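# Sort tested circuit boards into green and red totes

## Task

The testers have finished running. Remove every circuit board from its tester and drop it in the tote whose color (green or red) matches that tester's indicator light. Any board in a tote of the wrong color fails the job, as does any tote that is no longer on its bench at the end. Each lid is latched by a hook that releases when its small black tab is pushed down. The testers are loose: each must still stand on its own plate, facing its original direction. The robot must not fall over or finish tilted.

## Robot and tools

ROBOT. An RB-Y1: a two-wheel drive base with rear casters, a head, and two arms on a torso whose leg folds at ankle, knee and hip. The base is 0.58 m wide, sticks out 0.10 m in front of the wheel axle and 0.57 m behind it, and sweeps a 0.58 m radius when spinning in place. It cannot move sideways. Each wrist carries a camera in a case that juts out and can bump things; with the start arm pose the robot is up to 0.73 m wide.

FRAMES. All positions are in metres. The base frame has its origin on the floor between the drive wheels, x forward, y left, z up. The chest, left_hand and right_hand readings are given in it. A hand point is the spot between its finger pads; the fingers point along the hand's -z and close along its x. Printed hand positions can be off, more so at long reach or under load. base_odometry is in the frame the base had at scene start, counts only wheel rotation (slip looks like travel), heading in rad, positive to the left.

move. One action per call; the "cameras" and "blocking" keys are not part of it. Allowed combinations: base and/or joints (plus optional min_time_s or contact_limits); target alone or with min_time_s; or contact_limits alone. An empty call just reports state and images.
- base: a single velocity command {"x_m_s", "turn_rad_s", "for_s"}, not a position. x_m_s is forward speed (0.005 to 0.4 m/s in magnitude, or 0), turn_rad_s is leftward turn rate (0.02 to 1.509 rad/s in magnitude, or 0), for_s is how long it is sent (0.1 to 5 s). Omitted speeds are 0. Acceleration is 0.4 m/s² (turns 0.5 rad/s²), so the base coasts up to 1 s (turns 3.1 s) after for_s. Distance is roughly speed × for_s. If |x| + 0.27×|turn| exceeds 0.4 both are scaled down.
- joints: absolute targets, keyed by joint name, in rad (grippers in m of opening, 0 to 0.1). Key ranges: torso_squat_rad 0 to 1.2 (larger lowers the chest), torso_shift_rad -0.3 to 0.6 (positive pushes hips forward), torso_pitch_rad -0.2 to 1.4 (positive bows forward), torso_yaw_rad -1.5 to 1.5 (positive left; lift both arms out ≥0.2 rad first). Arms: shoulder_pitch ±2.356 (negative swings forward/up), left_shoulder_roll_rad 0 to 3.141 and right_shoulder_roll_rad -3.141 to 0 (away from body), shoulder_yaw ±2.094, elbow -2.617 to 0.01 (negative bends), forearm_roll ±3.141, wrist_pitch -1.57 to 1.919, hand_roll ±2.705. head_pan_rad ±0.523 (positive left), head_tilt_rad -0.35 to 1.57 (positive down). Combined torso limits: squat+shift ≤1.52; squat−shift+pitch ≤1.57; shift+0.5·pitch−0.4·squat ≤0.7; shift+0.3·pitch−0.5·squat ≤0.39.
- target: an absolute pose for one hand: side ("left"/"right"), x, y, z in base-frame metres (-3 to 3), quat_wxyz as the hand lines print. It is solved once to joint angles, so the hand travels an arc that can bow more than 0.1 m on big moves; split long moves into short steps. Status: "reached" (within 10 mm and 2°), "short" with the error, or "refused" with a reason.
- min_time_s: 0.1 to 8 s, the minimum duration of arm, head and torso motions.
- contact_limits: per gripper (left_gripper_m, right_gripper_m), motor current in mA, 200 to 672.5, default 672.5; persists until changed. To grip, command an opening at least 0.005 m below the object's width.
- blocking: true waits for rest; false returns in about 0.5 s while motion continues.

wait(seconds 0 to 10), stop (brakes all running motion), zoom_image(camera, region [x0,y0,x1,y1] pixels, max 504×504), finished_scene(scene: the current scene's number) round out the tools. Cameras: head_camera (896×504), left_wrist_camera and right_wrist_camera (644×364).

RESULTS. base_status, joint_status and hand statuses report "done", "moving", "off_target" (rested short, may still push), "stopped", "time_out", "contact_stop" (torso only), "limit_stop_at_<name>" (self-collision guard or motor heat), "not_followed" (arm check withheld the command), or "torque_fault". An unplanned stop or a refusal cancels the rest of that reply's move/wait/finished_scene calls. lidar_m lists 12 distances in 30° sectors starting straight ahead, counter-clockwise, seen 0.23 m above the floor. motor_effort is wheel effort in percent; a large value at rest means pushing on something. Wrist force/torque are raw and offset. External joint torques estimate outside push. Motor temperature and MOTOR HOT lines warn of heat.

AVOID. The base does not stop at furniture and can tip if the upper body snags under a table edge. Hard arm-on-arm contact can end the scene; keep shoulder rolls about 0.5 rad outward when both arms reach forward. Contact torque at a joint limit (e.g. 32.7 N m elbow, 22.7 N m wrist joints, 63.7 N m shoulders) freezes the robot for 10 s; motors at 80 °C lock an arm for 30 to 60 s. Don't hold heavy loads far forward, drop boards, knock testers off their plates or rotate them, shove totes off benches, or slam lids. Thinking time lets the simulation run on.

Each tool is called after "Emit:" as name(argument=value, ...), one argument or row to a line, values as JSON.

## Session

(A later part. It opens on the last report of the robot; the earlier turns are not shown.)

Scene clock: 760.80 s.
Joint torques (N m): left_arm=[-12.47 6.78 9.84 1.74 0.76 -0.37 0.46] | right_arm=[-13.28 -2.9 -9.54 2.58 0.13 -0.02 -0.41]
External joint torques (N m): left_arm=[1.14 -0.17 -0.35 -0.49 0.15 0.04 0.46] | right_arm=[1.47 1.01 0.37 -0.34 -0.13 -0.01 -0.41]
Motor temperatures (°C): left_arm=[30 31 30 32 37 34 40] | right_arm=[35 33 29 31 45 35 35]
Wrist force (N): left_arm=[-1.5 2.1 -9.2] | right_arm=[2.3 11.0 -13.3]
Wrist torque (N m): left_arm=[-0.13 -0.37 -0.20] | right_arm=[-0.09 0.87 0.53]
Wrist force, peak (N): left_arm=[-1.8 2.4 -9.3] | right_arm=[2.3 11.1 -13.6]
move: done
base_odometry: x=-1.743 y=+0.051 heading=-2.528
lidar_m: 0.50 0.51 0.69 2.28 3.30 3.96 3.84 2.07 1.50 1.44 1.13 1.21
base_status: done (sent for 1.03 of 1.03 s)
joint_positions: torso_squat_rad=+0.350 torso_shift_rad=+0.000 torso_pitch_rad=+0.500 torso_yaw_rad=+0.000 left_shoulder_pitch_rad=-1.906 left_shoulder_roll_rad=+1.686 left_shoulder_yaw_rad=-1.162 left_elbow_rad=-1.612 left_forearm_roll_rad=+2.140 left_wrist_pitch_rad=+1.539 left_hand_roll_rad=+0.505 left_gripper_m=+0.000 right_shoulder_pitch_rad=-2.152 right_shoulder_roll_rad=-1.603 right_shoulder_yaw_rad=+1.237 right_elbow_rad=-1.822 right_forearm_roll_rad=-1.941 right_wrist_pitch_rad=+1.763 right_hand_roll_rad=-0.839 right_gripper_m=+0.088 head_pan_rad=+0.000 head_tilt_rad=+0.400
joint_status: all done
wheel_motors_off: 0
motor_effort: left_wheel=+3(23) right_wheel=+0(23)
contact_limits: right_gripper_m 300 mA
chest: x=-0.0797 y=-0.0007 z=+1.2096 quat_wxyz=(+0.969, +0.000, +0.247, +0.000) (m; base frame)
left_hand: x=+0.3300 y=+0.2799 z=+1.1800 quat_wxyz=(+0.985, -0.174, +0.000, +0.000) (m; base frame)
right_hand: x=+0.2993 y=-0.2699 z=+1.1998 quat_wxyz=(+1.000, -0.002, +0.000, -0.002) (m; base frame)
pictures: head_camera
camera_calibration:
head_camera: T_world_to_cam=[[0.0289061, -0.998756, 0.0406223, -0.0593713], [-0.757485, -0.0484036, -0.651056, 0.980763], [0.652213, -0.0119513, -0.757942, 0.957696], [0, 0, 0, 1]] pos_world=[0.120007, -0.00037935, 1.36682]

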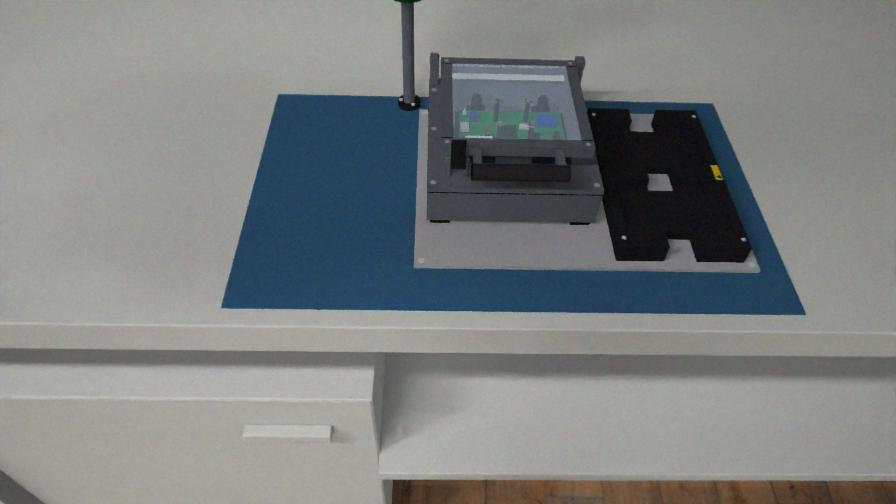

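Emit:
move(
  joints={"head_tilt_rad":0.0},
  cameras=["head_camera"],
)

Emit:
zoom_image(
  camera="head_camera",
  region=[300, 80, 500, 250],
)

Scene clock: 767.97 s.
Joint torques (N m): left_arm=[-12.45 6.24 9.49 1.69 0.78 -0.44 0.43] | right_arm=[-13.19 -2.99 -9.51 2.58 0.23 0.03 -0.32]
External joint torques (N m): left_arm=[1.16 -0.71 -0.7 -0.55 0.17 -0.04 0.43] | right_arm=[1.56 0.92 0.41 -0.35 -0.02 0.04 -0.32]
Motor temperatures (°C): left_arm=[30 31 30 32 37 34 40] | right_arm=[35 33 29 31 45 35 35]
Wrist force (N): left_arm=[-1.6 2.1 -9.0] | right_arm=[2.3 11.0 -13.4]
Wrist torque (N m): left_arm=[-0.14 -0.39 -0.19] | right_arm=[-0.08 0.86 0.54]
Wrist force, peak (N): left_arm=[-1.7 2.3 -9.4] | right_arm=[2.2 11.2 -13.6]
move: done
base_odometry: x=-1.743 y=+0.051 heading=-2.528
lidar_m: 0.51 0.51 0.68 2.28 3.30 3.96 3.84 2.06 1.49 1.44 1.13 1.21
base_status: not commanded
joint_positions: torso_squat_rad=+0.350 torso_shift_rad=+0.000 torso_pitch_rad=+0.500 torso_yaw_rad=+0.000 left_shoulder_pitch_rad=-1.906 left_shoulder_roll_rad=+1.686 left_shoulder_yaw_rad=-1.162 left_elbow_rad=-1.612 left_forearm_roll_rad=+2.140 left_wrist_pitch_rad=+1.539 left_hand_roll_rad=+0.505 left_gripper_m=+0.000 right_shoulder_pitch_rad=-2.152 right_shoulder_roll_rad=-1.603 right_shoulder_yaw_rad=+1.237 right_elbow_rad=-1.822 right_forearm_roll_rad=-1.941 right_wrist_pitch_rad=+1.763 right_hand_roll_rad=-0.839 right_gripper_m=+0.088 head_pan_rad=+0.000 head_tilt_rad=+0.000
joint_status: all done
wheel_motors_off: 0
motor_effort: left_wheel=+2(4) right_wheel=+0(2)
contact_limits: right_gripper_m 300 mA
chest: x=-0.0797 y=-0.0007 z=+1.2096 quat_wxyz=(+0.969, +0.000, +0.247, +0.000) (m; base frame)
left_hand: x=+0.3300 y=+0.2799 z=+1.1800 quat_wxyz=(+0.985, -0.174, +0.000, +0.000) (m; base frame)
right_hand: x=+0.2993 y=-0.2699 z=+1.1998 quat_wxyz=(+1.000, -0.002, +0.000, -0.002) (m; base frame)
pictures: head_camera
camera_calibration:
head_camera: T_world_to_cam=[[0.0104491, -0.998761, 0.0486541, -0.069757], [-0.444225, -0.0482283, -0.894616, 1.30445], [0.895855, -0.0122654, -0.444178, 0.517724], [0, 0, 0, 1]] pos_world=[0.116394, -0.000408885, 1.40034]

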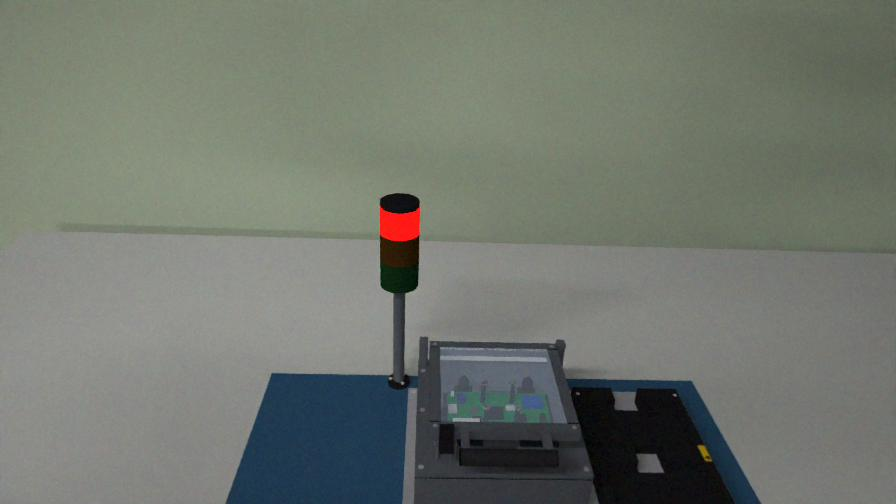

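Scaled by 2.520 from the camera's 896x504 image, which has a finer 1280x720 frame.

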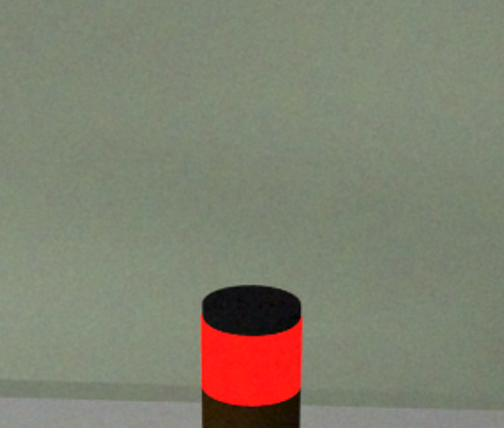

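Emit:
move(
  base={"x_m_s": 0.1, "for_s": 1.6333},
  joints={"head_tilt_rad":0.5},
  cameras=["head_camera"],
)

Emit:
move(
  target={"side":"right","x":0.36,"y":-0.3,"z":1.22,"quat_wxyz":[0.9,0,-0.436,0]},
  min_time_s=2,
  cameras=[],
)

Emit:
move(
  joints={"right_gripper_m":0.04},
  contact_limits={"right_gripper_m":350},
  cameras=[],
)

Emit:
move(
  target={"side":"right","x":0.33,"y":-0.15,"z":1.12,"quat_wxyz":[0.866,0,-0.5,0]},
  min_time_s=2,
  cameras=["right_wrist_camera"],
)

Scene clock: 780.23 s.
Joint torques (N m): left_arm=[-12.54 6.71 9.89 1.81 0.79 -0.44 0.48] | right_arm=[-13.11 -3.01 -9.44 2.56 0.17 -0.07 -0.35]
External joint torques (N m): left_arm=[1.07 -0.25 -0.3 -0.42 0.18 -0.04 0.49] | right_arm=[1.64 0.9 0.48 -0.36 -0.09 -0.07 -0.35]
Motor temperatures (°C): left_arm=[30 31 30 32 37 34 40] | right_arm=[35 33 29 31 45 35 35]
Wrist force (N): left_arm=[-1.6 2.1 -9.2] | right_arm=[2.3 11.0 -13.1]
Wrist torque (N m): left_arm=[-0.14 -0.38 -0.20] | right_arm=[-0.07 0.87 0.52]
Wrist force, peak (N): left_arm=[-1.6 2.4 -9.4] | right_arm=[2.1 11.1 -13.6]
move: done
base_odometry: x=-1.877 y=-0.043 heading=-2.528
lidar_m: 0.35 0.35 0.46 2.25 3.31 4.17 4.00 2.07 1.50 1.44 1.07 1.04
base_status: done (sent for 1.63 of 1.63 s)
joint_positions: torso_squat_rad=+0.350 torso_shift_rad=+0.000 torso_pitch_rad=+0.500 torso_yaw_rad=+0.000 left_shoulder_pitch_rad=-1.906 left_shoulder_roll_rad=+1.686 left_shoulder_yaw_rad=-1.162 left_elbow_rad=-1.612 left_forearm_roll_rad=+2.140 left_wrist_pitch_rad=+1.539 left_hand_roll_rad=+0.505 left_gripper_m=+0.000 right_shoulder_pitch_rad=-2.152 right_shoulder_roll_rad=-1.603 right_shoulder_yaw_rad=+1.237 right_elbow_rad=-1.822 right_forearm_roll_rad=-1.941 right_wrist_pitch_rad=+1.763 right_hand_roll_rad=-0.839 right_gripper_m=+0.088 head_pan_rad=+0.000 head_tilt_rad=+0.500
joint_status: all done
wheel_motors_off: 0
motor_effort: left_wheel=-3(30) right_wheel=-1(24)
contact_limits: right_gripper_m 300 mA
chest: x=-0.0796 y=-0.0007 z=+1.2096 quat_wxyz=(+0.969, +0.000, +0.247, +0.000) (m; base frame)
left_hand: x=+0.3301 y=+0.2799 z=+1.1799 quat_wxyz=(+0.985, -0.174, +0.000, +0.000) (m; base frame)
right_hand: x=+0.2994 y=-0.2699 z=+1.1998 quat_wxyz=(+1.000, -0.002, +0.000, -0.002) (m; base frame)
pictures: head_camera
camera_calibration:
head_camera: T_world_to_cam=[[0.0329097, -0.998754, 0.0375122, -0.0552398], [-0.818747, -0.048466, -0.572105, 0.874459], [0.573211, -0.0118852, -0.819322, 1.04482], [0, 0, 0, 1]] pos_world=[0.118879, -0.000371642, 1.3584]

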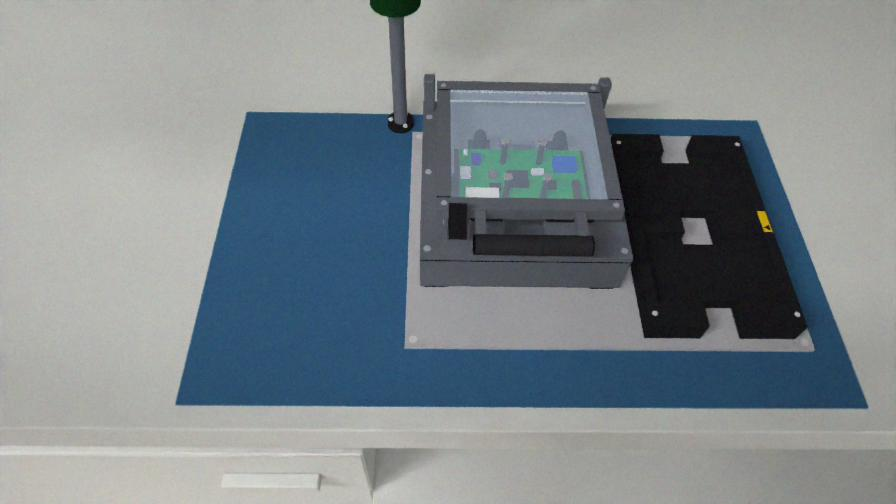

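Scene clock: 782.57 s.
Joint torques (N m): left_arm=[-12.36 6.43 9.53 1.68 0.73 -0.38 0.48] | right_arm=[-6.02 -4.14 -8.01 3.24 1.29 -0.77 -0.12]
External joint torques (N m): left_arm=[1.26 -0.53 -0.67 -0.55 0.12 0.03 0.49] | right_arm=[1.8 -0.66 1.75 -0.72 -0.13 -0.13 -0.16]
Motor temperatures (°C): left_arm=[30 31 30 32 37 34 40] | right_arm=[35 33 29 31 45 35 35]
Wrist force (N): left_arm=[-1.5 2.0 -9.1] | right_arm=[-2.8 10.9 -10.6]
Wrist torque (N m): left_arm=[-0.13 -0.38 -0.18] | right_arm=[-0.10 0.55 0.52]
Wrist force, peak (N): left_arm=[-1.7 2.1 -9.4] | right_arm=[2.0 11.2 -13.8]
move: done
base_odometry: x=-1.877 y=-0.043 heading=-2.528
lidar_m: 0.35 0.34 0.46 2.25 3.31 4.17 4.00 2.07 1.50 1.44 1.06 1.04
base_status: not commanded
joint_positions: torso_squat_rad=+0.350 torso_shift_rad=+0.000 torso_pitch_rad=+0.500 torso_yaw_rad=+0.000 left_shoulder_pitch_rad=-1.906 left_shoulder_roll_rad=+1.686 left_shoulder_yaw_rad=-1.162 left_elbow_rad=-1.612 left_forearm_roll_rad=+2.140 left_wrist_pitch_rad=+1.539 left_hand_roll_rad=+0.505 left_gripper_m=+0.000 right_shoulder_pitch_rad=-2.025 right_shoulder_roll_rad=-2.062 right_shoulder_yaw_rad=+1.303 right_elbow_rad=-2.411 right_forearm_roll_rad=-1.147 right_wrist_pitch_rad=+0.997 right_hand_roll_rad=-1.165 right_gripper_m=+0.088 head_pan_rad=+0.000 head_tilt_rad=+0.500
joint_status: all done
wheel_motors_off: 0
motor_effort: left_wheel=-3(5) right_wheel=-1(3)
contact_limits: right_gripper_m 300 mA
chest: x=-0.0797 y=-0.0007 z=+1.2096 quat_wxyz=(+0.969, +0.000, +0.247, +0.000) (m; base frame)
left_hand: x=+0.3300 y=+0.2799 z=+1.1800 quat_wxyz=(+0.985, -0.174, +0.000, +0.000) (m; base frame)
right_hand: x=+0.3601 y=-0.2998 z=+1.2204 quat_wxyz=(+0.900, +0.001, -0.436, +0.001) (m; base frame)
right_hand_status: reached (checked arc, planned for 2.0 s): 1 mm and 0.1 deg off.
pictures: none
No camera images: "cameras" was empty.

Scene clock: 783.60 s.
Joint torques (N m): left_arm=[-12.51 6.54 9.74 1.84 0.82 -0.35 0.44] | right_arm=[-5.77 -4.23 -8.29 3.14 1.4 -0.82 -0.13]
External joint torques (N m): left_arm=[1.1 -0.42 -0.45 -0.4 0.21 0.06 0.45] | right_arm=[2.05 -0.76 1.47 -0.81 -0.03 -0.17 -0.18]
Motor temperatures (°C): left_arm=[30 31 30 32 37 34 40] | right_arm=[35 33 29 31 45 35 35]
Wrist force (N): left_arm=[-1.3 1.9 -9.2] | right_arm=[-2.8 11.0 -11.1]
Wrist torque (N m): left_arm=[-0.12 -0.35 -0.19] | right_arm=[-0.10 0.55 0.50]
Wrist force, peak (N): left_arm=[-1.7 2.1 -9.4] | right_arm=[-2.9 11.3 -10.9]
move: done
base_odometry: x=-1.877 y=-0.043 heading=-2.528
lidar_m: 0.34 0.34 0.46 2.25 3.30 4.17 4.01 2.06 1.50 1.44 1.05 1.03
base_status: not commanded
joint_positions: torso_squat_rad=+0.350 torso_shift_rad=+0.000 torso_pitch_rad=+0.500 torso_yaw_rad=+0.000 left_shoulder_pitch_rad=-1.906 left_shoulder_roll_rad=+1.686 left_shoulder_yaw_rad=-1.162 left_elbow_rad=-1.612 left_forearm_roll_rad=+2.140 left_wrist_pitch_rad=+1.539 left_hand_roll_rad=+0.505 left_gripper_m=+0.000 right_shoulder_pitch_rad=-2.025 right_shoulder_roll_rad=-2.062 right_shoulder_yaw_rad=+1.303 right_elbow_rad=-2.411 right_forearm_roll_rad=-1.147 right_wrist_pitch_rad=+0.997 right_hand_roll_rad=-1.165 right_gripper_m=+0.040 head_pan_rad=+0.000 head_tilt_rad=+0.500
joint_status: all done
wheel_motors_off: 0
motor_effort: left_wheel=-3(5) right_wheel=-1(3)
contact_limits: right_gripper_m 350 mA
chest: x=-0.0797 y=-0.0007 z=+1.2096 quat_wxyz=(+0.969, +0.000, +0.247, +0.000) (m; base frame)
left_hand: x=+0.3300 y=+0.2799 z=+1.1800 quat_wxyz=(+0.985, -0.174, +0.000, +0.000) (m; base frame)
right_hand: x=+0.3601 y=-0.2998 z=+1.2204 quat_wxyz=(+0.900, +0.001, -0.436, +0.001) (m; base frame)
pictures: none
No camera images: "cameras" was empty.

Scene clock: 785.93 s.
Joint torques (N m): left_arm=[-12.68 6.12 9.67 1.65 0.81 -0.45 0.47] | right_arm=[-12.13 -3.83 -7.34 -0.64 1.5 0.62 0.01]
External joint torques (N m): left_arm=[0.94 -0.83 -0.52 -0.58 0.2 -0.05 0.47] | right_arm=[2.58 1.74 1.06 -0.12 -0.21 -0.08 -0.04]
Motor temperatures (°C): left_arm=[30 31 30 32 37 34 40] | right_arm=[35 33 29 31 45 35 35]
Wrist force (N): left_arm=[-1.5 2.2 -8.9] | right_arm=[-3.3 10.8 -10.5]
Wrist torque (N m): left_arm=[-0.15 -0.38 -0.19] | right_arm=[-0.11 0.53 0.47]
Wrist force, peak (N): left_arm=[-1.8 2.4 -9.3] | right_arm=[-2.8 11.6 -11.4]
move: short
base_odometry: x=-1.877 y=-0.043 heading=-2.528
lidar_m: 0.36 0.35 0.46 2.25 3.31 4.16 4.00 2.07 1.51 1.44 1.05 1.04
base_status: not commanded
joint_positions: torso_squat_rad=+0.350 torso_shift_rad=+0.000 torso_pitch_rad=+0.500 torso_yaw_rad=+0.000 left_shoulder_pitch_rad=-1.906 left_shoulder_roll_rad=+1.686 left_shoulder_yaw_rad=-1.162 left_elbow_rad=-1.612 left_forearm_roll_rad=+2.140 left_wrist_pitch_rad=+1.539 left_hand_roll_rad=+0.505 left_gripper_m=+0.000 right_shoulder_pitch_rad=-1.928 right_shoulder_roll_rad=-1.252 right_shoulder_yaw_rad=+1.512 right_elbow_rad=-2.617 right_forearm_roll_rad=-0.478 right_wrist_pitch_rad=+1.741 right_hand_roll_rad=-1.952 right_gripper_m=+0.040 head_pan_rad=+0.000 head_tilt_rad=+0.500
joint_status: all done
wheel_motors_off: 0
motor_effort: left_wheel=-3(4) right_wheel=-1(2)
contact_limits: right_gripper_m 350 mA
chest: x=-0.0797 y=-0.0007 z=+1.2096 quat_wxyz=(+0.969, +0.000, +0.247, +0.000) (m; base frame)
left_hand: x=+0.3300 y=+0.2799 z=+1.1800 quat_wxyz=(+0.985, -0.174, +0.000, +0.000) (m; base frame)
right_hand: x=+0.3311 y=-0.1496 z=+1.1201 quat_wxyz=(+0.874, -0.021, -0.486, -0.012) (m; base frame)
right_hand_status: short (checked arc, as near as the solve gets, planned for 2.0 s): 1 mm and 3.4 deg off. The place is met; only the turn is off.
pictures: right_wrist_camera
camera_calibration:
right_wrist_camera: T_world_to_cam=[[-0.511892, 0.0205131, -0.858805, 1.13701], [-0.333401, 0.916609, 0.220618, 0.0335817], [0.791714, 0.399259, -0.462365, 0.38715], [0, 0, 0, 1]] pos_world=[0.286707, -0.208678, 1.14806]

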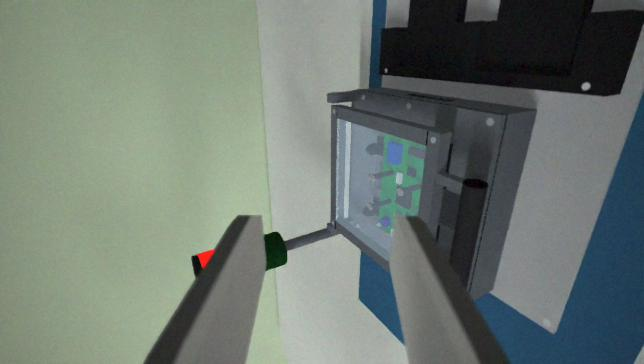

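Emit:
move(
  target={"side":"right","x":0.349,"y":-0.086,"z":0.981,"quat_wxyz":[0.866,0,-0.5,0]},
  min_time_s=3,
  cameras=["right_wrist_camera"],
)

Scene clock: 793.83 s.
Joint torques (N m): left_arm=[-12.56 6.55 9.67 1.71 0.69 -0.38 0.44] | right_arm=[-13.87 -3.51 -6.84 -1.86 1.59 0.45 -0.32]
External joint torques (N m): left_arm=[1.05 -0.4 -0.52 -0.52 0.08 0.02 0.44] | right_arm=[3.3 2.17 1.75 1.33 -0.06 -0.45 -0.37]
Motor temperatures (°C): left_arm=[30 31 30 32 37 34 40] | right_arm=[35 33 29 31 45 35 35]
Wrist force (N): left_arm=[-1.6 2.4 -9.0] | right_arm=[-3.6 10.7 -10.2]
Wrist torque (N m): left_arm=[-0.18 -0.39 -0.20] | right_arm=[-0.09 0.51 0.48]
Wrist force, peak (N): left_arm=[-1.4 2.4 -9.6] | right_arm=[-3.5 11.3 -10.7]
move: done
base_odometry: x=-1.877 y=-0.043 heading=-2.528
lidar_m: 0.34 0.34 0.46 2.24 3.31 4.17 4.00 2.07 1.50 1.44 1.06 1.04
base_status: not commanded
joint_positions: torso_squat_rad=+0.350 torso_shift_rad=+0.000 torso_pitch_rad=+0.500 torso_yaw_rad=+0.000 left_shoulder_pitch_rad=-1.906 left_shoulder_roll_rad=+1.686 left_shoulder_yaw_rad=-1.162 left_elbow_rad=-1.612 left_forearm_roll_rad=+2.140 left_wrist_pitch_rad=+1.539 left_hand_roll_rad=+0.505 left_gripper_m=+0.000 right_shoulder_pitch_rad=-1.690 right_shoulder_roll_rad=-0.843 right_shoulder_yaw_rad=+1.765 right_elbow_rad=-2.203 right_forearm_roll_rad=-0.046 right_wrist_pitch_rad=+1.686 right_hand_roll_rad=-2.096 right_gripper_m=+0.040 head_pan_rad=+0.000 head_tilt_rad=+0.500
joint_status: all done
wheel_motors_off: 0
motor_effort: left_wheel=-4(5) right_wheel=+0(2)
contact_limits: right_gripper_m 350 mA
chest: x=-0.0797 y=-0.0007 z=+1.2096 quat_wxyz=(+0.969, +0.000, +0.247, +0.000) (m; base frame)
left_hand: x=+0.3300 y=+0.2799 z=+1.1800 quat_wxyz=(+0.985, -0.174, +0.000, +0.000) (m; base frame)
right_hand: x=+0.3490 y=-0.0862 z=+0.9817 quat_wxyz=(+0.866, +0.000, -0.500, +0.000) (m; base frame)
right_hand_status: reached (checked arc, planned for 3.0 s): 1 mm and 0.0 deg off.
pictures: right_wrist_camera
camera_calibration:
right_wrist_camera: T_world_to_cam=[[-0.484408, 0.0205813, -0.8746, 1.03185], [-0.379295, 0.895935, 0.231161, 0.0158844], [0.788342, 0.443708, -0.426192, 0.253222], [0, 0, 0, 1]] pos_world=[0.306238, -0.147825, 1.00671]

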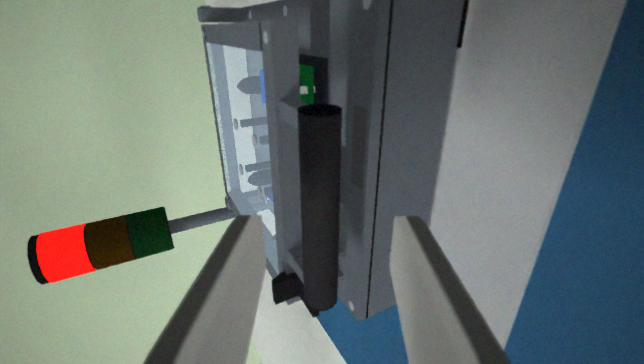

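Emit:
move(
  target={"side":"right","x":0.3775,"y":-0.087,"z":0.966,"quat_wxyz":[0.866,0,-0.5,0]},
  min_time_s=2,
  cameras=["right_wrist_camera"],
)

Scene clock: 805.73 s.
Joint torques (N m): left_arm=[-12.36 6.55 9.61 1.75 0.82 -0.38 0.4] | right_arm=[-14.91 -3.28 -7.21 -1.41 1.68 0.45 0.38]
External joint torques (N m): left_arm=[1.26 -0.4 -0.59 -0.49 0.21 0.02 0.4] | right_arm=[3.2 2.75 1.72 1.25 0.02 -0.44 0.33]
Motor temperatures (°C): left_arm=[30 31 30 32 37 34 40] | right_arm=[35 33 29 31 45 35 35]
Wrist force (N): left_arm=[-1.3 2.0 -9.0] | right_arm=[-3.3 10.5 -9.8]
Wrist torque (N m): left_arm=[-0.12 -0.35 -0.20] | right_arm=[-0.07 0.49 0.47]
Wrist force, peak (N): left_arm=[-1.5 2.5 -9.5] | right_arm=[-3.4 11.1 -10.1]
move: done
base_odometry: x=-1.877 y=-0.043 heading=-2.528
lidar_m: 0.34 0.34 0.46 2.25 3.30 4.17 4.00 2.07 1.50 1.44 1.06 1.03
base_status: not commanded
joint_positions: torso_squat_rad=+0.350 torso_shift_rad=+0.000 torso_pitch_rad=+0.500 torso_yaw_rad=+0.000 left_shoulder_pitch_rad=-1.906 left_shoulder_roll_rad=+1.686 left_shoulder_yaw_rad=-1.162 left_elbow_rad=-1.612 left_forearm_roll_rad=+2.140 left_wrist_pitch_rad=+1.539 left_hand_roll_rad=+0.505 left_gripper_m=+0.000 right_shoulder_pitch_rad=-1.688 right_shoulder_roll_rad=-0.840 right_shoulder_yaw_rad=+1.766 right_elbow_rad=-2.075 right_forearm_roll_rad=-0.044 right_wrist_pitch_rad=+1.561 right_hand_roll_rad=-2.091 right_gripper_m=+0.040 head_pan_rad=+0.000 head_tilt_rad=+0.500
joint_status: all done
wheel_motors_off: 0
motor_effort: left_wheel=-3(5) right_wheel=+0(2)
contact_limits: right_gripper_m 350 mA
chest: x=-0.0797 y=-0.0007 z=+1.2096 quat_wxyz=(+0.969, +0.000, +0.247, +0.000) (m; base frame)
left_hand: x=+0.3300 y=+0.2799 z=+1.1800 quat_wxyz=(+0.985, -0.174, +0.000, +0.000) (m; base frame)
right_hand: x=+0.3776 y=-0.0871 z=+0.9666 quat_wxyz=(+0.866, +0.000, -0.500, +0.000) (m; base frame)
right_hand_status: reached (checked arc, planned for 2.0 s): 1 mm and 0.1 deg off.
pictures: right_wrist_camera
camera_calibration:
right_wrist_camera: T_world_to_cam=[[-0.484325, 0.0207887, -0.874641, 1.0326], [-0.379178, 0.895959, 0.231262, 0.0309136], [0.78845, 0.443651, -0.426053, 0.224408], [0, 0, 0, 1]] pos_world=[0.3349, -0.148722, 0.991612]

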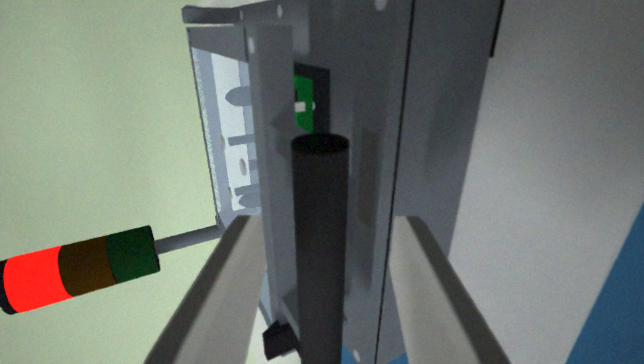

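Emit:
move(
  joints={"right_gripper_m":0.005},
  cameras=["right_wrist_camera"],
)

Emit:
move(
  target={"side":"right","x":0.376,"y":-0.087,"z":0.97,"quat_wxyz":[0.866,0,-0.5,0]},
  min_time_s=1,
  cameras=["right_wrist_camera","head_camera"],
)

Scene clock: 813.07 s.
Joint torques (N m): left_arm=[-12.56 6.4 9.72 1.73 0.77 -0.45 0.52] | right_arm=[-11.58 -3.01 -5.55 -3.66 -1.06 -0.81 0.4]
External joint torques (N m): left_arm=[1.06 -0.55 -0.48 -0.5 0.16 -0.05 0.52] | right_arm=[6.55 3.04 3.4 -1 -2.72 -1.7 0.35]
Motor temperatures (°C): left_arm=[30 31 30 32 37 34 40] | right_arm=[35 33 29 31 45 35 35]
Wrist force (N): left_arm=[-1.5 2.0 -9.1] | right_arm=[9.2 9.7 -8.7]
Wrist torque (N m): left_arm=[-0.11 -0.38 -0.20] | right_arm=[-0.10 0.21 0.42]
Wrist force, peak (N): left_arm=[-1.8 2.3 -9.6] | right_arm=[12.7 9.9 -12.7]
move: off_target
base_odometry: x=-1.877 y=-0.043 heading=-2.528
lidar_m: 0.35 0.34 0.46 2.25 3.30 4.17 3.99 2.06 1.50 1.44 1.06 1.04
base_status: not commanded
joint_positions: torso_squat_rad=+0.350 torso_shift_rad=+0.000 torso_pitch_rad=+0.500 torso_yaw_rad=+0.000 left_shoulder_pitch_rad=-1.906 left_shoulder_roll_rad=+1.686 left_shoulder_yaw_rad=-1.162 left_elbow_rad=-1.612 left_forearm_roll_rad=+2.140 left_wrist_pitch_rad=+1.539 left_hand_roll_rad=+0.505 left_gripper_m=+0.000 right_shoulder_pitch_rad=-1.688 right_shoulder_roll_rad=-0.840 right_shoulder_yaw_rad=+1.765 right_elbow_rad=-2.075 right_forearm_roll_rad=-0.043 right_wrist_pitch_rad=+1.562 right_hand_roll_rad=-2.091 right_gripper_m=+0.015 head_pan_rad=+0.000 head_tilt_rad=+0.500
joint_status: right_gripper_m off_target (ended at +0.015, target +0.005)
wheel_motors_off: 0
motor_effort: left_wheel=-3(4) right_wheel=-2(2)
contact_limits: right_gripper_m 350 mA
chest: x=-0.0798 y=-0.0007 z=+1.2097 quat_wxyz=(+0.969, +0.000, +0.247, +0.000) (m; base frame)
left_hand: x=+0.3299 y=+0.2799 z=+1.1801 quat_wxyz=(+0.985, -0.174, +0.000, +0.000) (m; base frame)
right_hand: x=+0.3781 y=-0.0870 z=+0.9674 quat_wxyz=(+0.865, +0.000, -0.501, +0.000) (m; base frame)
pictures: right_wrist_camera
camera_calibration:
right_wrist_camera: T_world_to_cam=[[-0.482347, 0.0211955, -0.875724, 1.03384], [-0.379458, 0.895988, 0.23069, 0.0314943], [0.789527, 0.443573, -0.424134, 0.222049], [0, 0, 0, 1]] pos_world=[0.335306, -0.148626, 0.992272]

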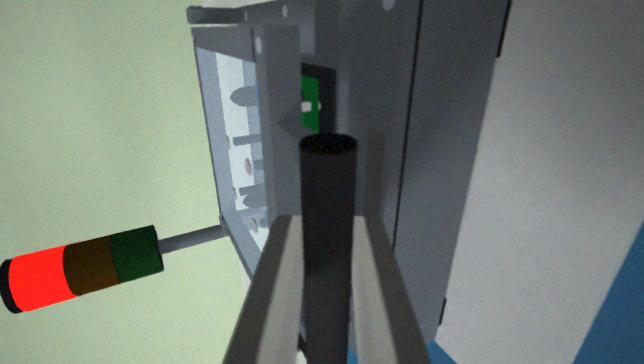

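Scene clock: 814.40 s.
Joint torques (N m): left_arm=[-12.57 6.43 9.77 1.68 0.8 -0.38 0.49] | right_arm=[-18.65 -6.28 -10.38 -6.45 1.3 1.89 0.53]
External joint torques (N m): left_arm=[1.04 -0.53 -0.42 -0.55 0.19 0.02 0.49] | right_arm=[-0.58 -0.25 -1.43 -3.77 -0.36 1 0.48]
Motor temperatures (°C): left_arm=[30 31 30 32 37 34 40] | right_arm=[35 33 29 31 45 35 35]
Wrist force (N): left_arm=[-1.4 2.2 -9.1] | right_arm=[-6.9 13.6 -29.5]
Wrist torque (N m): left_arm=[-0.15 -0.36 -0.20] | right_arm=[-0.02 0.52 0.41]
Wrist force, peak (N): left_arm=[-1.6 2.3 -9.3] | right_arm=[1.5 13.6 -32.0]
move: done
base_odometry: x=-1.877 y=-0.043 heading=-2.528
lidar_m: 0.35 0.34 0.47 2.25 3.30 4.17 3.99 2.07 1.50 1.44 1.06 1.04
base_status: not commanded
joint_positions: torso_squat_rad=+0.350 torso_shift_rad=+0.000 torso_pitch_rad=+0.500 torso_yaw_rad=+0.000 left_shoulder_pitch_rad=-1.906 left_shoulder_roll_rad=+1.686 left_shoulder_yaw_rad=-1.162 left_elbow_rad=-1.612 left_forearm_roll_rad=+2.140 left_wrist_pitch_rad=+1.539 left_hand_roll_rad=+0.505 left_gripper_m=+0.000 right_shoulder_pitch_rad=-1.692 right_shoulder_roll_rad=-0.845 right_shoulder_yaw_rad=+1.763 right_elbow_rad=-2.089 right_forearm_roll_rad=-0.050 right_wrist_pitch_rad=+1.569 right_hand_roll_rad=-2.088 right_gripper_m=+0.015 head_pan_rad=+0.000 head_tilt_rad=+0.500
joint_status: all done
wheel_motors_off: 0
motor_effort: left_wheel=-3(4) right_wheel=-2(2)
contact_limits: right_gripper_m 350 mA
chest: x=-0.0794 y=-0.0007 z=+1.2096 quat_wxyz=(+0.969, +0.000, +0.248, +0.000) (m; base frame)
left_hand: x=+0.3302 y=+0.2799 z=+1.1798 quat_wxyz=(+0.985, -0.174, +0.000, +0.000) (m; base frame)
right_hand: x=+0.3764 y=-0.0872 z=+0.9693 quat_wxyz=(+0.866, +0.000, -0.500, +0.000) (m; base frame)
right_hand_status: reached (checked arc, planned for 1.0 s): 1 mm and 0.1 deg off.
pictures: head_camera, right_wrist_camera
camera_calibration:
head_camera: T_world_to_cam=[[0.0329727, -0.998753, 0.0374743, -0.0551941], [-0.81892, -0.0484923, -0.571856, 0.874287], [0.57296, -0.0118328, -0.819498, 1.04486], [0, 0, 0, 1]] pos_world=[0.119125, -0.000365438, 1.3583]
right_wrist_camera: T_world_to_cam=[[-0.485643, 0.0200405, -0.873927, 1.03412], [-0.378743, 0.896205, 0.23102, 0.0299765], [0.787848, 0.443187, -0.427646, 0.228333], [0, 0, 0, 1]] pos_world=[0.333676, -0.148783, 0.994467]

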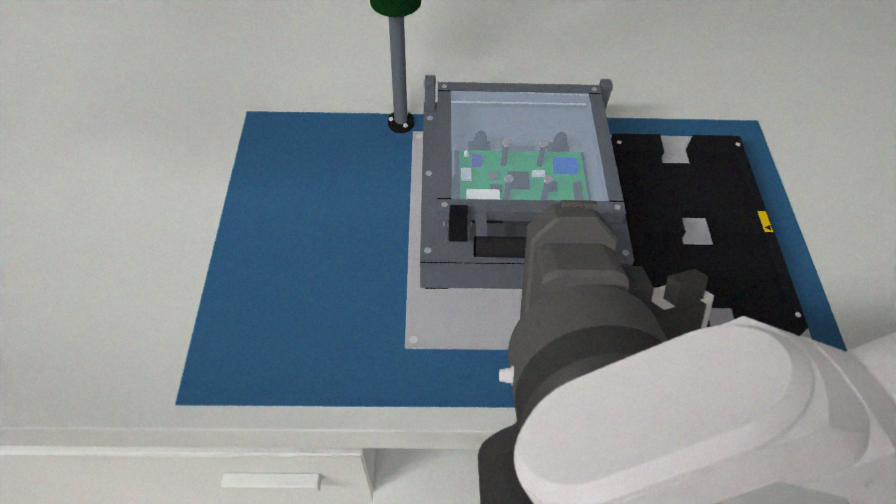

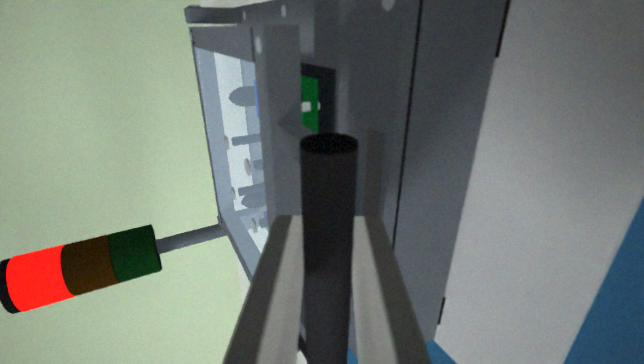

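Emit:
move(
  target={"side":"left","x":0.36,"y":0.28,"z":1.19,"quat_wxyz":[0.985,-0.174,0,0]},
  min_time_s=1,
  cameras=[],
)

Emit:
move(
  target={"side":"left","x":0.38,"y":0.2,"z":1.1,"quat_wxyz":[0.985,-0.174,0,0]},
  min_time_s=2,
  cameras=[],
)

Emit:
move(
  target={"side":"left","x":0.4,"y":0.028,"z":1.01,"quat_wxyz":[0.985,-0.174,0,0]},
  min_time_s=3,
  cameras=["head_camera","left_wrist_camera"],
)

Emit:
zoom_image(
  camera="head_camera",
  region=[380, 160, 560, 290],
)

Scene clock: 830.50 s.
Joint torques (N m): left_arm=[-15.46 5.12 11.08 2.61 0.66 -0.08 -0.26] | right_arm=[-18.47 -5.96 -10.03 -5.73 1.37 1.88 0.45]
External joint torques (N m): left_arm=[-0.04 -1.82 1.1 0.85 0.04 0.3 -0.25] | right_arm=[-0.41 0.07 -1.09 -3.05 -0.29 0.99 0.4]
Motor temperatures (°C): left_arm=[30 31 30 32 37 34 40] | right_arm=[35 33 29 31 45 35 35]
Wrist force (N): left_arm=[-1.5 2.3 -8.9] | right_arm=[-6.9 12.8 -28.7]
Wrist torque (N m): left_arm=[-0.16 -0.37 -0.18] | right_arm=[-0.02 0.50 0.40]
Wrist force, peak (N): left_arm=[-1.7 2.7 -9.2] | right_arm=[-7.8 13.2 -30.3]
move: done
base_odometry: x=-1.877 y=-0.043 heading=-2.528
lidar_m: 0.35 0.35 0.46 2.25 3.31 4.16 4.00 2.07 1.50 1.44 1.06 1.04
base_status: not commanded
joint_positions: torso_squat_rad=+0.350 torso_shift_rad=+0.000 torso_pitch_rad=+0.500 torso_yaw_rad=+0.000 left_shoulder_pitch_rad=-1.948 left_shoulder_roll_rad=+1.572 left_shoulder_yaw_rad=-1.155 left_elbow_rad=-1.429 left_forearm_roll_rad=+2.103 left_wrist_pitch_rad=+1.615 left_hand_roll_rad=+0.466 left_gripper_m=+0.000 right_shoulder_pitch_rad=-1.692 right_shoulder_roll_rad=-0.845 right_shoulder_yaw_rad=+1.763 right_elbow_rad=-2.089 right_forearm_roll_rad=-0.050 right_wrist_pitch_rad=+1.569 right_hand_roll_rad=-2.088 right_gripper_m=+0.015 head_pan_rad=+0.000 head_tilt_rad=+0.500
joint_status: all done
wheel_motors_off: 0
motor_effort: left_wheel=-2(5) right_wheel=+0(2)
contact_limits: right_gripper_m 350 mA
chest: x=-0.0794 y=-0.0007 z=+1.2096 quat_wxyz=(+0.969, +0.000, +0.248, +0.000) (m; base frame)
left_hand: x=+0.3598 y=+0.2801 z=+1.1899 quat_wxyz=(+0.985, -0.174, +0.000, +0.000) (m; base frame)
left_hand_status: reached (checked arc, planned for 1.0 s): 0 mm and 0.1 deg off.
right_hand: x=+0.3764 y=-0.0872 z=+0.9693 quat_wxyz=(+0.866, +0.000, -0.500, +0.000) (m; base frame)
pictures: none
No camera images: "cameras" was empty.

Scene clock: 832.83 s.
Joint torques (N m): left_arm=[-15.64 6.22 9.4 0.44 0.51 -0.81 0.42] | right_arm=[-18.62 -5.92 -10.37 -5.73 1.44 1.92 0.41]
External joint torques (N m): left_arm=[2.18 -1.99 -1.23 -0.85 -0.05 -0.34 0.42] | right_arm=[-0.56 0.11 -1.43 -3.05 -0.22 1.03 0.36]
Motor temperatures (°C): left_arm=[30 31 30 32 37 34 40] | right_arm=[35 33 29 31 45 35 35]
Wrist force (N): left_arm=[-1.5 2.0 -8.9] | right_arm=[-6.3 13.5 -27.1]
Wrist torque (N m): left_arm=[-0.15 -0.39 -0.18] | right_arm=[-0.02 0.50 0.40]
Wrist force, peak (N): left_arm=[-1.7 2.0 -9.5] | right_arm=[-7.2 12.9 -29.4]
move: done
base_odometry: x=-1.877 y=-0.043 heading=-2.528
lidar_m: 0.35 0.34 0.47 2.24 3.31 4.17 4.00 2.07 1.49 1.44 1.06 1.04
base_status: not commanded
joint_positions: torso_squat_rad=+0.350 torso_shift_rad=+0.000 torso_pitch_rad=+0.500 torso_yaw_rad=+0.000 left_shoulder_pitch_rad=-1.847 left_shoulder_roll_rad=+1.388 left_shoulder_yaw_rad=-1.228 left_elbow_rad=-1.533 left_forearm_roll_rad=+1.995 left_wrist_pitch_rad=+1.341 left_hand_roll_rad=+0.616 left_gripper_m=+0.000 right_shoulder_pitch_rad=-1.692 right_shoulder_roll_rad=-0.845 right_shoulder_yaw_rad=+1.763 right_elbow_rad=-2.089 right_forearm_roll_rad=-0.050 right_wrist_pitch_rad=+1.569 right_hand_roll_rad=-2.088 right_gripper_m=+0.015 head_pan_rad=+0.000 head_tilt_rad=+0.500
joint_status: all done
wheel_motors_off: 0
motor_effort: left_wheel=-4(4) right_wheel=-1(2)
contact_limits: right_gripper_m 350 mA
chest: x=-0.0794 y=-0.0007 z=+1.2096 quat_wxyz=(+0.969, +0.000, +0.248, +0.000) (m; base frame)
left_hand: x=+0.3799 y=+0.2001 z=+1.1004 quat_wxyz=(+0.985, -0.174, -0.001, +0.000) (m; base frame)
left_hand_status: reached (checked arc, planned for 2.0 s): 0 mm and 0.1 deg off.
right_hand: x=+0.3764 y=-0.0872 z=+0.9693 quat_wxyz=(+0.866, +0.000, -0.500, +0.000) (m; base frame)
pictures: none
No camera images: "cameras" was empty.

Scene clock: 836.17 s.
Joint torques (N m): left_arm=[-22.11 5.62 9 0.98 0.44 -0.89 0.37] | right_arm=[-18.25 -5.9 -9.86 -5.28 1.45 1.91 0.4]
External joint torques (N m): left_arm=[0.13 -1.77 -1.31 1.02 0.02 -0.31 0.37] | right_arm=[-0.19 0.13 -0.91 -2.61 -0.21 1.02 0.35]
Motor temperatures (°C): left_arm=[30 31 30 32 37 34 40] | right_arm=[35 33 29 31 45 35 35]
Wrist force (N): left_arm=[-1.9 1.7 -8.5] | right_arm=[-5.2 14.3 -24.9]
Wrist torque (N m): left_arm=[-0.12 -0.41 -0.21] | right_arm=[-0.01 0.48 0.41]
Wrist force, peak (N): left_arm=[-1.5 2.2 -9.2] | right_arm=[-6.8 13.2 -28.4]
move: done
base_odometry: x=-1.877 y=-0.043 heading=-2.528
lidar_m: 0.35 0.34 0.46 2.24 3.29 4.17 4.00 2.07 1.51 1.44 1.06 1.03
base_status: not commanded
joint_positions: torso_squat_rad=+0.350 torso_shift_rad=+0.000 torso_pitch_rad=+0.500 torso_yaw_rad=+0.000 left_shoulder_pitch_rad=-1.859 left_shoulder_roll_rad=+0.860 left_shoulder_yaw_rad=-1.318 left_elbow_rad=-1.323 left_forearm_roll_rad=+1.776 left_wrist_pitch_rad=+1.155 left_hand_roll_rad=+0.881 left_gripper_m=+0.000 right_shoulder_pitch_rad=-1.692 right_shoulder_roll_rad=-0.845 right_shoulder_yaw_rad=+1.763 right_elbow_rad=-2.089 right_forearm_roll_rad=-0.050 right_wrist_pitch_rad=+1.569 right_hand_roll_rad=-2.088 right_gripper_m=+0.015 head_pan_rad=+0.000 head_tilt_rad=+0.500
joint_status: all done
wheel_motors_off: 0
motor_effort: left_wheel=-2(5) right_wheel=-2(3)
contact_limits: right_gripper_m 350 mA
chest: x=-0.0794 y=-0.0007 z=+1.2096 quat_wxyz=(+0.969, +0.000, +0.248, +0.000) (m; base frame)
left_hand: x=+0.4000 y=+0.0281 z=+1.0101 quat_wxyz=(+0.985, -0.174, +0.000, +0.000) (m; base frame)
left_hand_status: reached (checked arc, planned for 3.0 s): 0 mm and 0.0 deg off.
right_hand: x=+0.3764 y=-0.0871 z=+0.9694 quat_wxyz=(+0.866, +0.000, -0.500, +0.000) (m; base frame)
pictures: head_camera, left_wrist_camera
camera_calibration:
head_camera: T_world_to_cam=[[0.0329832, -0.998753, 0.0374683, -0.0551861], [-0.818921, -0.0484975, -0.571853, 0.874284], [0.572957, -0.0118221, -0.8195, 1.04486], [0, 0, 0, 1]] pos_world=[0.119127, -0.000364272, 1.3583]
left_wrist_camera: T_world_to_cam=[[0.999806, 0.0104913, -0.0166752, -0.38471], [0.0194835, -0.651978, 0.757987, -0.720862], [-0.00291957, -0.758165, -0.652056, 0.750127], [0, 0, 0, 1]] pos_world=[0.40087, 0.10277, 1.02911]

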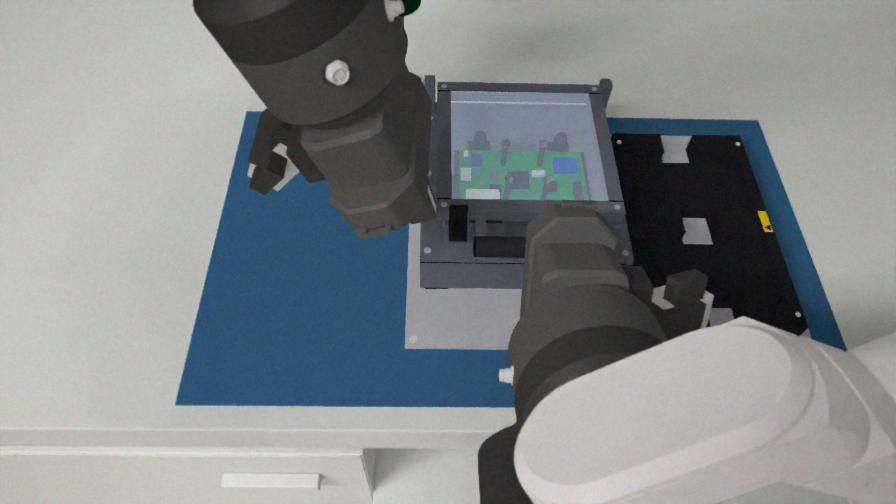

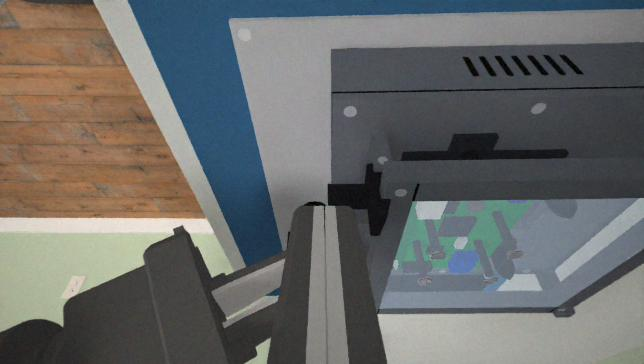

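Scaled by 2.800 from the camera's 896x504 image, which has a finer 1280x720 frame.

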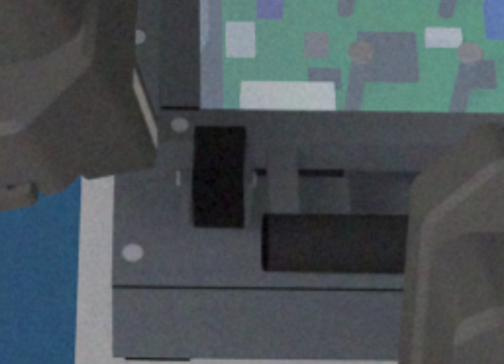

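Emit:
move(
  target={"side":"left","x":0.412,"y":0.0075,"z":0.989,"quat_wxyz":[0.985,-0.174,0,0]},
  min_time_s=1.5,
  cameras=["head_camera","left_wrist_camera"],
)

Emit:
zoom_image(
  camera="head_camera",
  region=[380, 160, 560, 290],
)

Scene clock: 842.87 s.
Joint torques (N m): left_arm=[-18.79 4.78 7.34 2.28 -0.81 -2.39 -0.29] | right_arm=[-18.14 -5.93 -9.92 -6.19 1.65 1.96 0.42]
External joint torques (N m): left_arm=[4.28 -2.52 -2.38 2.51 -1.24 -1.82 -0.28] | right_arm=[-0.07 0.1 -0.98 -3.51 -0.01 1.07 0.37]
Motor temperatures (°C): left_arm=[30 31 30 32 37 34 40] | right_arm=[35 33 29 31 45 35 35]
Wrist force (N): left_arm=[-13.0 2.3 6.4] | right_arm=[-8.4 13.9 -35.6]
Wrist torque (N m): left_arm=[-0.12 -0.24 -0.22] | right_arm=[-0.01 0.57 0.41]
Wrist force, peak (N): left_arm=[-13.3 2.7 7.0] | right_arm=[-8.5 14.2 -37.0]
move: done
base_odometry: x=-1.877 y=-0.043 heading=-2.528
lidar_m: 0.35 0.34 0.45 2.24 3.31 4.17 4.00 2.07 1.50 1.44 1.05 1.03
base_status: not commanded
joint_positions: torso_squat_rad=+0.350 torso_shift_rad=+0.000 torso_pitch_rad=+0.500 torso_yaw_rad=+0.000 left_shoulder_pitch_rad=-1.852 left_shoulder_roll_rad=+0.746 left_shoulder_yaw_rad=-1.328 left_elbow_rad=-1.175 left_forearm_roll_rad=+1.767 left_wrist_pitch_rad=+1.138 left_hand_roll_rad=+0.834 left_gripper_m=+0.000 right_shoulder_pitch_rad=-1.692 right_shoulder_roll_rad=-0.845 right_shoulder_yaw_rad=+1.763 right_elbow_rad=-2.089 right_forearm_roll_rad=-0.050 right_wrist_pitch_rad=+1.569 right_hand_roll_rad=-2.088 right_gripper_m=+0.015 head_pan_rad=+0.000 head_tilt_rad=+0.500
joint_status: all done
wheel_motors_off: 0
motor_effort: left_wheel=-3(5) right_wheel=-1(2)
contact_limits: right_gripper_m 350 mA
chest: x=-0.0795 y=-0.0007 z=+1.2096 quat_wxyz=(+0.969, +0.000, +0.248, +0.000) (m; base frame)
left_hand: x=+0.4119 y=+0.0075 z=+0.9897 quat_wxyz=(+0.985, -0.174, -0.001, +0.000) (m; base frame)
left_hand_status: reached (checked arc, planned for 1.5 s): 1 mm and 0.1 deg off.
right_hand: x=+0.3764 y=-0.0871 z=+0.9694 quat_wxyz=(+0.866, +0.000, -0.500, +0.000) (m; base frame)
pictures: head_camera, left_wrist_camera
camera_calibration:
head_camera: T_world_to_cam=[[0.033075, -0.99875, 0.0374633, -0.0551409], [-0.818875, -0.0485707, -0.571913, 0.874323], [0.573018, -0.0117618, -0.819458, 1.04486], [0, 0, 0, 1]] pos_world=[0.119062, -0.000316169, 1.35832]
left_wrist_camera: T_world_to_cam=[[0.999824, 0.0107463, -0.0153558, -0.398023], [0.0186506, -0.651507, 0.758414, -0.719178], [-0.00185431, -0.758567, -0.651593, 0.720371], [0, 0, 0, 1]] pos_world=[0.412702, 0.0821774, 1.00871]

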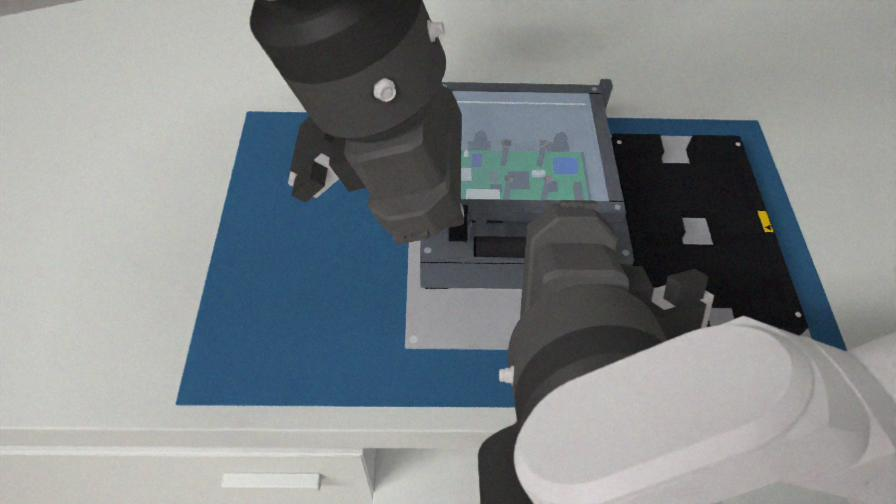

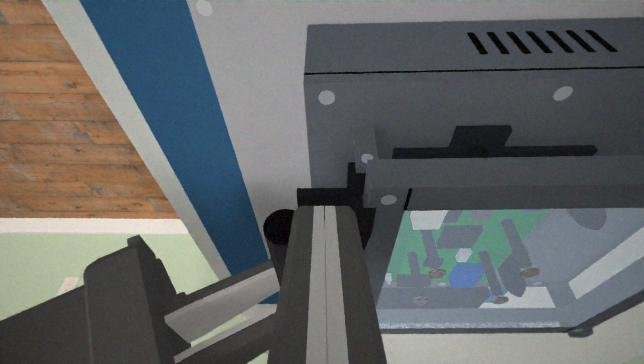

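Scaled by 2.800 from the camera's 896x504 image, which has a finer 1280x720 frame.

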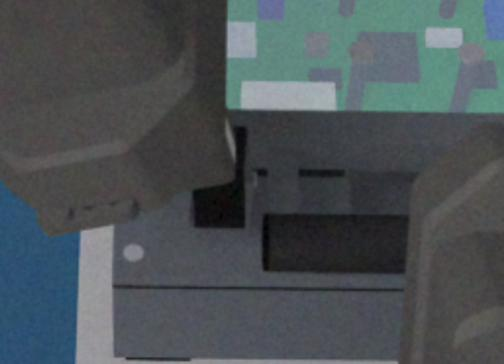

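Emit:
move(
  target={"side":"left","x":0.407,"y":0.0075,"z":0.990,"quat_wxyz":[0.985,-0.174,0,0]},
  min_time_s=1,
  cameras=["left_wrist_camera"],
)

Emit:
zoom_image(
  camera="left_wrist_camera",
  region=[220, 80, 480, 280],
)

Scene clock: 872.57 s.
Joint torques (N m): left_arm=[-20.31 8.16 8.52 -0.89 0.45 -0.91 0.52] | right_arm=[-18.27 -5.87 -9.75 -5.3 1.6 1.97 0.41]
External joint torques (N m): left_arm=[2.58 0.91 -1.33 -0.66 0.02 -0.35 0.53] | right_arm=[-0.2 0.16 -0.81 -2.62 -0.06 1.08 0.37]
Motor temperatures (°C): left_arm=[30 31 29 32 37 34 40] | right_arm=[36 33 29 32 45 35 35]
Wrist force (N): left_arm=[-1.5 2.0 -8.3] | right_arm=[-5.4 13.7 -26.1]
Wrist torque (N m): left_arm=[-0.14 -0.40 -0.23] | right_arm=[0.02 0.50 0.41]
Wrist force, peak (N): left_arm=[-13.2 2.4 7.5] | right_arm=[-9.4 14.1 -36.3]
move: done
base_odometry: x=-1.877 y=-0.043 heading=-2.528
lidar_m: 0.35 0.34 0.46 2.25 3.31 4.17 4.00 2.06 1.50 1.44 1.07 1.04
base_status: not commanded
joint_positions: torso_squat_rad=+0.350 torso_shift_rad=+0.000 torso_pitch_rad=+0.500 torso_yaw_rad=+0.000 left_shoulder_pitch_rad=-1.851 left_shoulder_roll_rad=+0.758 left_shoulder_yaw_rad=-1.331 left_elbow_rad=-1.207 left_forearm_roll_rad=+1.762 left_wrist_pitch_rad=+1.134 left_hand_roll_rad=+0.854 left_gripper_m=+0.000 right_shoulder_pitch_rad=-1.692 right_shoulder_roll_rad=-0.845 right_shoulder_yaw_rad=+1.763 right_elbow_rad=-2.089 right_forearm_roll_rad=-0.050 right_wrist_pitch_rad=+1.569 right_hand_roll_rad=-2.088 right_gripper_m=+0.015 head_pan_rad=+0.000 head_tilt_rad=+0.500
joint_status: all done
wheel_motors_off: 0
motor_effort: left_wheel=-3(5) right_wheel=+0(2)
contact_limits: right_gripper_m 350 mA
chest: x=-0.0795 y=-0.0007 z=+1.2096 quat_wxyz=(+0.969, +0.000, +0.248, +0.000) (m; base frame)
left_hand: x=+0.4071 y=+0.0072 z=+0.9902 quat_wxyz=(+0.985, -0.174, +0.000, +0.000) (m; base frame)
left_hand_status: reached (checked arc, planned for 1.0 s): 0 mm and 0.1 deg off.
right_hand: x=+0.3763 y=-0.0870 z=+0.9694 quat_wxyz=(+0.866, +0.000, -0.500, +0.000) (m; base frame)
pictures: left_wrist_camera
camera_calibration:
left_wrist_camera: T_world_to_cam=[[0.999803, 0.00951339, -0.0174265, -0.391152], [0.0194156, -0.651939, 0.758022, -0.719538], [-0.00414965, -0.758211, -0.651996, 0.721813], [0, 0, 0, 1]] pos_world=[0.408041, 0.0819128, 1.00923]

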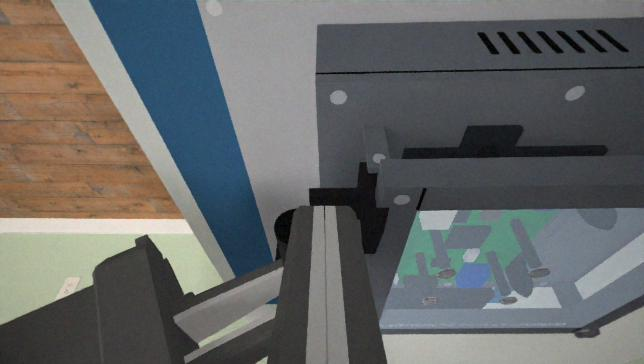

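Scaled by 1.938 from the camera's 644x364 image, which has a finer 920x520 frame.

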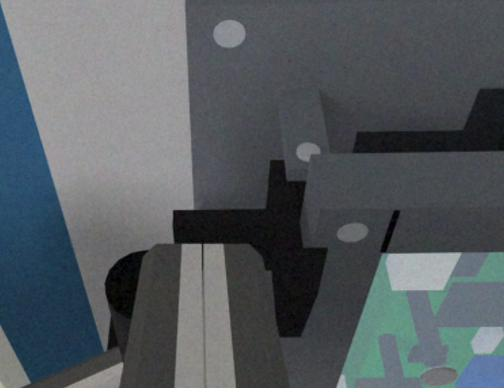

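Emit:
move(
  target={"side":"left","x":0.407,"y":0.005,"z":0.983,"quat_wxyz":[0.985,-0.174,0,0]},
  min_time_s=1.5,
  cameras=["left_wrist_camera"],
)

Emit:
zoom_image(
  camera="left_wrist_camera",
  region=[220, 80, 480, 280],
)

Scene clock: 898.43 s.
Joint torques (N m): left_arm=[-20.29 5.14 8.37 0.81 0.41 -0.9 -0.34] | right_arm=[-18.36 -5.89 -9.83 -5.39 1.69 1.97 0.48]
External joint torques (N m): left_arm=[2.62 -2.08 -1.42 1.1 -0.01 -0.33 -0.34] | right_arm=[-0.29 0.14 -0.89 -2.71 0.03 1.07 0.43]
Motor temperatures (°C): left_arm=[30 31 29 32 37 34 40] | right_arm=[36 33 29 32 45 35 35]
Wrist force (N): left_arm=[-1.7 2.0 -8.5] | right_arm=[-5.1 14.0 -25.4]
Wrist torque (N m): left_arm=[-0.16 -0.43 -0.21] | right_arm=[-0.03 0.49 0.41]
Wrist force, peak (N): left_arm=[-1.4 2.1 -8.9] | right_arm=[-6.4 13.9 -26.8]
move: done
base_odometry: x=-1.877 y=-0.043 heading=-2.528
lidar_m: 0.35 0.34 0.46 2.25 3.30 4.17 4.00 2.08 1.50 1.44 1.06 1.04
base_status: not commanded
joint_positions: torso_squat_rad=+0.350 torso_shift_rad=+0.000 torso_pitch_rad=+0.500 torso_yaw_rad=+0.000 left_shoulder_pitch_rad=-1.842 left_shoulder_roll_rad=+0.746 left_shoulder_yaw_rad=-1.336 left_elbow_rad=-1.196 left_forearm_roll_rad=+1.755 left_wrist_pitch_rad=+1.122 left_hand_roll_rad=+0.853 left_gripper_m=+0.000 right_shoulder_pitch_rad=-1.692 right_shoulder_roll_rad=-0.845 right_shoulder_yaw_rad=+1.763 right_elbow_rad=-2.089 right_forearm_roll_rad=-0.050 right_wrist_pitch_rad=+1.569 right_hand_roll_rad=-2.088 right_gripper_m=+0.015 head_pan_rad=+0.000 head_tilt_rad=+0.500
joint_status: all done
wheel_motors_off: 0
motor_effort: left_wheel=-4(5) right_wheel=-1(2)
contact_limits: right_gripper_m 350 mA
chest: x=-0.0795 y=-0.0007 z=+1.2096 quat_wxyz=(+0.969, +0.000, +0.248, +0.000) (m; base frame)
left_hand: x=+0.4070 y=+0.0051 z=+0.9835 quat_wxyz=(+0.985, -0.174, +0.000, +0.000) (m; base frame)
left_hand_status: reached (checked arc, planned for 1.5 s): 0 mm and 0.0 deg off.
right_hand: x=+0.3763 y=-0.0870 z=+0.9694 quat_wxyz=(+0.866, +0.000, -0.500, +0.000) (m; base frame)
pictures: left_wrist_camera
camera_calibration:
left_wrist_camera: T_world_to_cam=[[0.999813, 0.0103245, -0.0163781, -0.392222], [0.0191495, -0.65196, 0.758012, -0.715712], [-0.00285176, -0.758183, -0.652035, 0.715299], [0, 0, 0, 1]] pos_world=[0.407894, 0.0797623, 1.00249]

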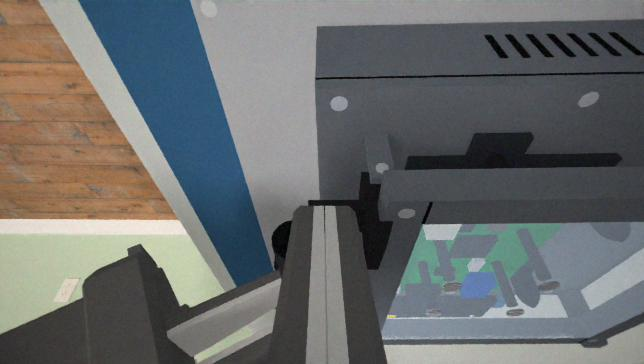

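Scaled by 1.938 from the camera's 644x364 image, which has a finer 920x520 frame.

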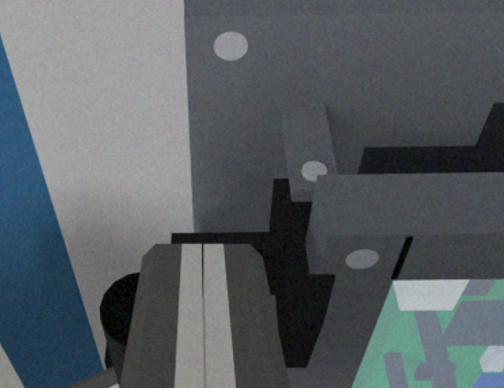

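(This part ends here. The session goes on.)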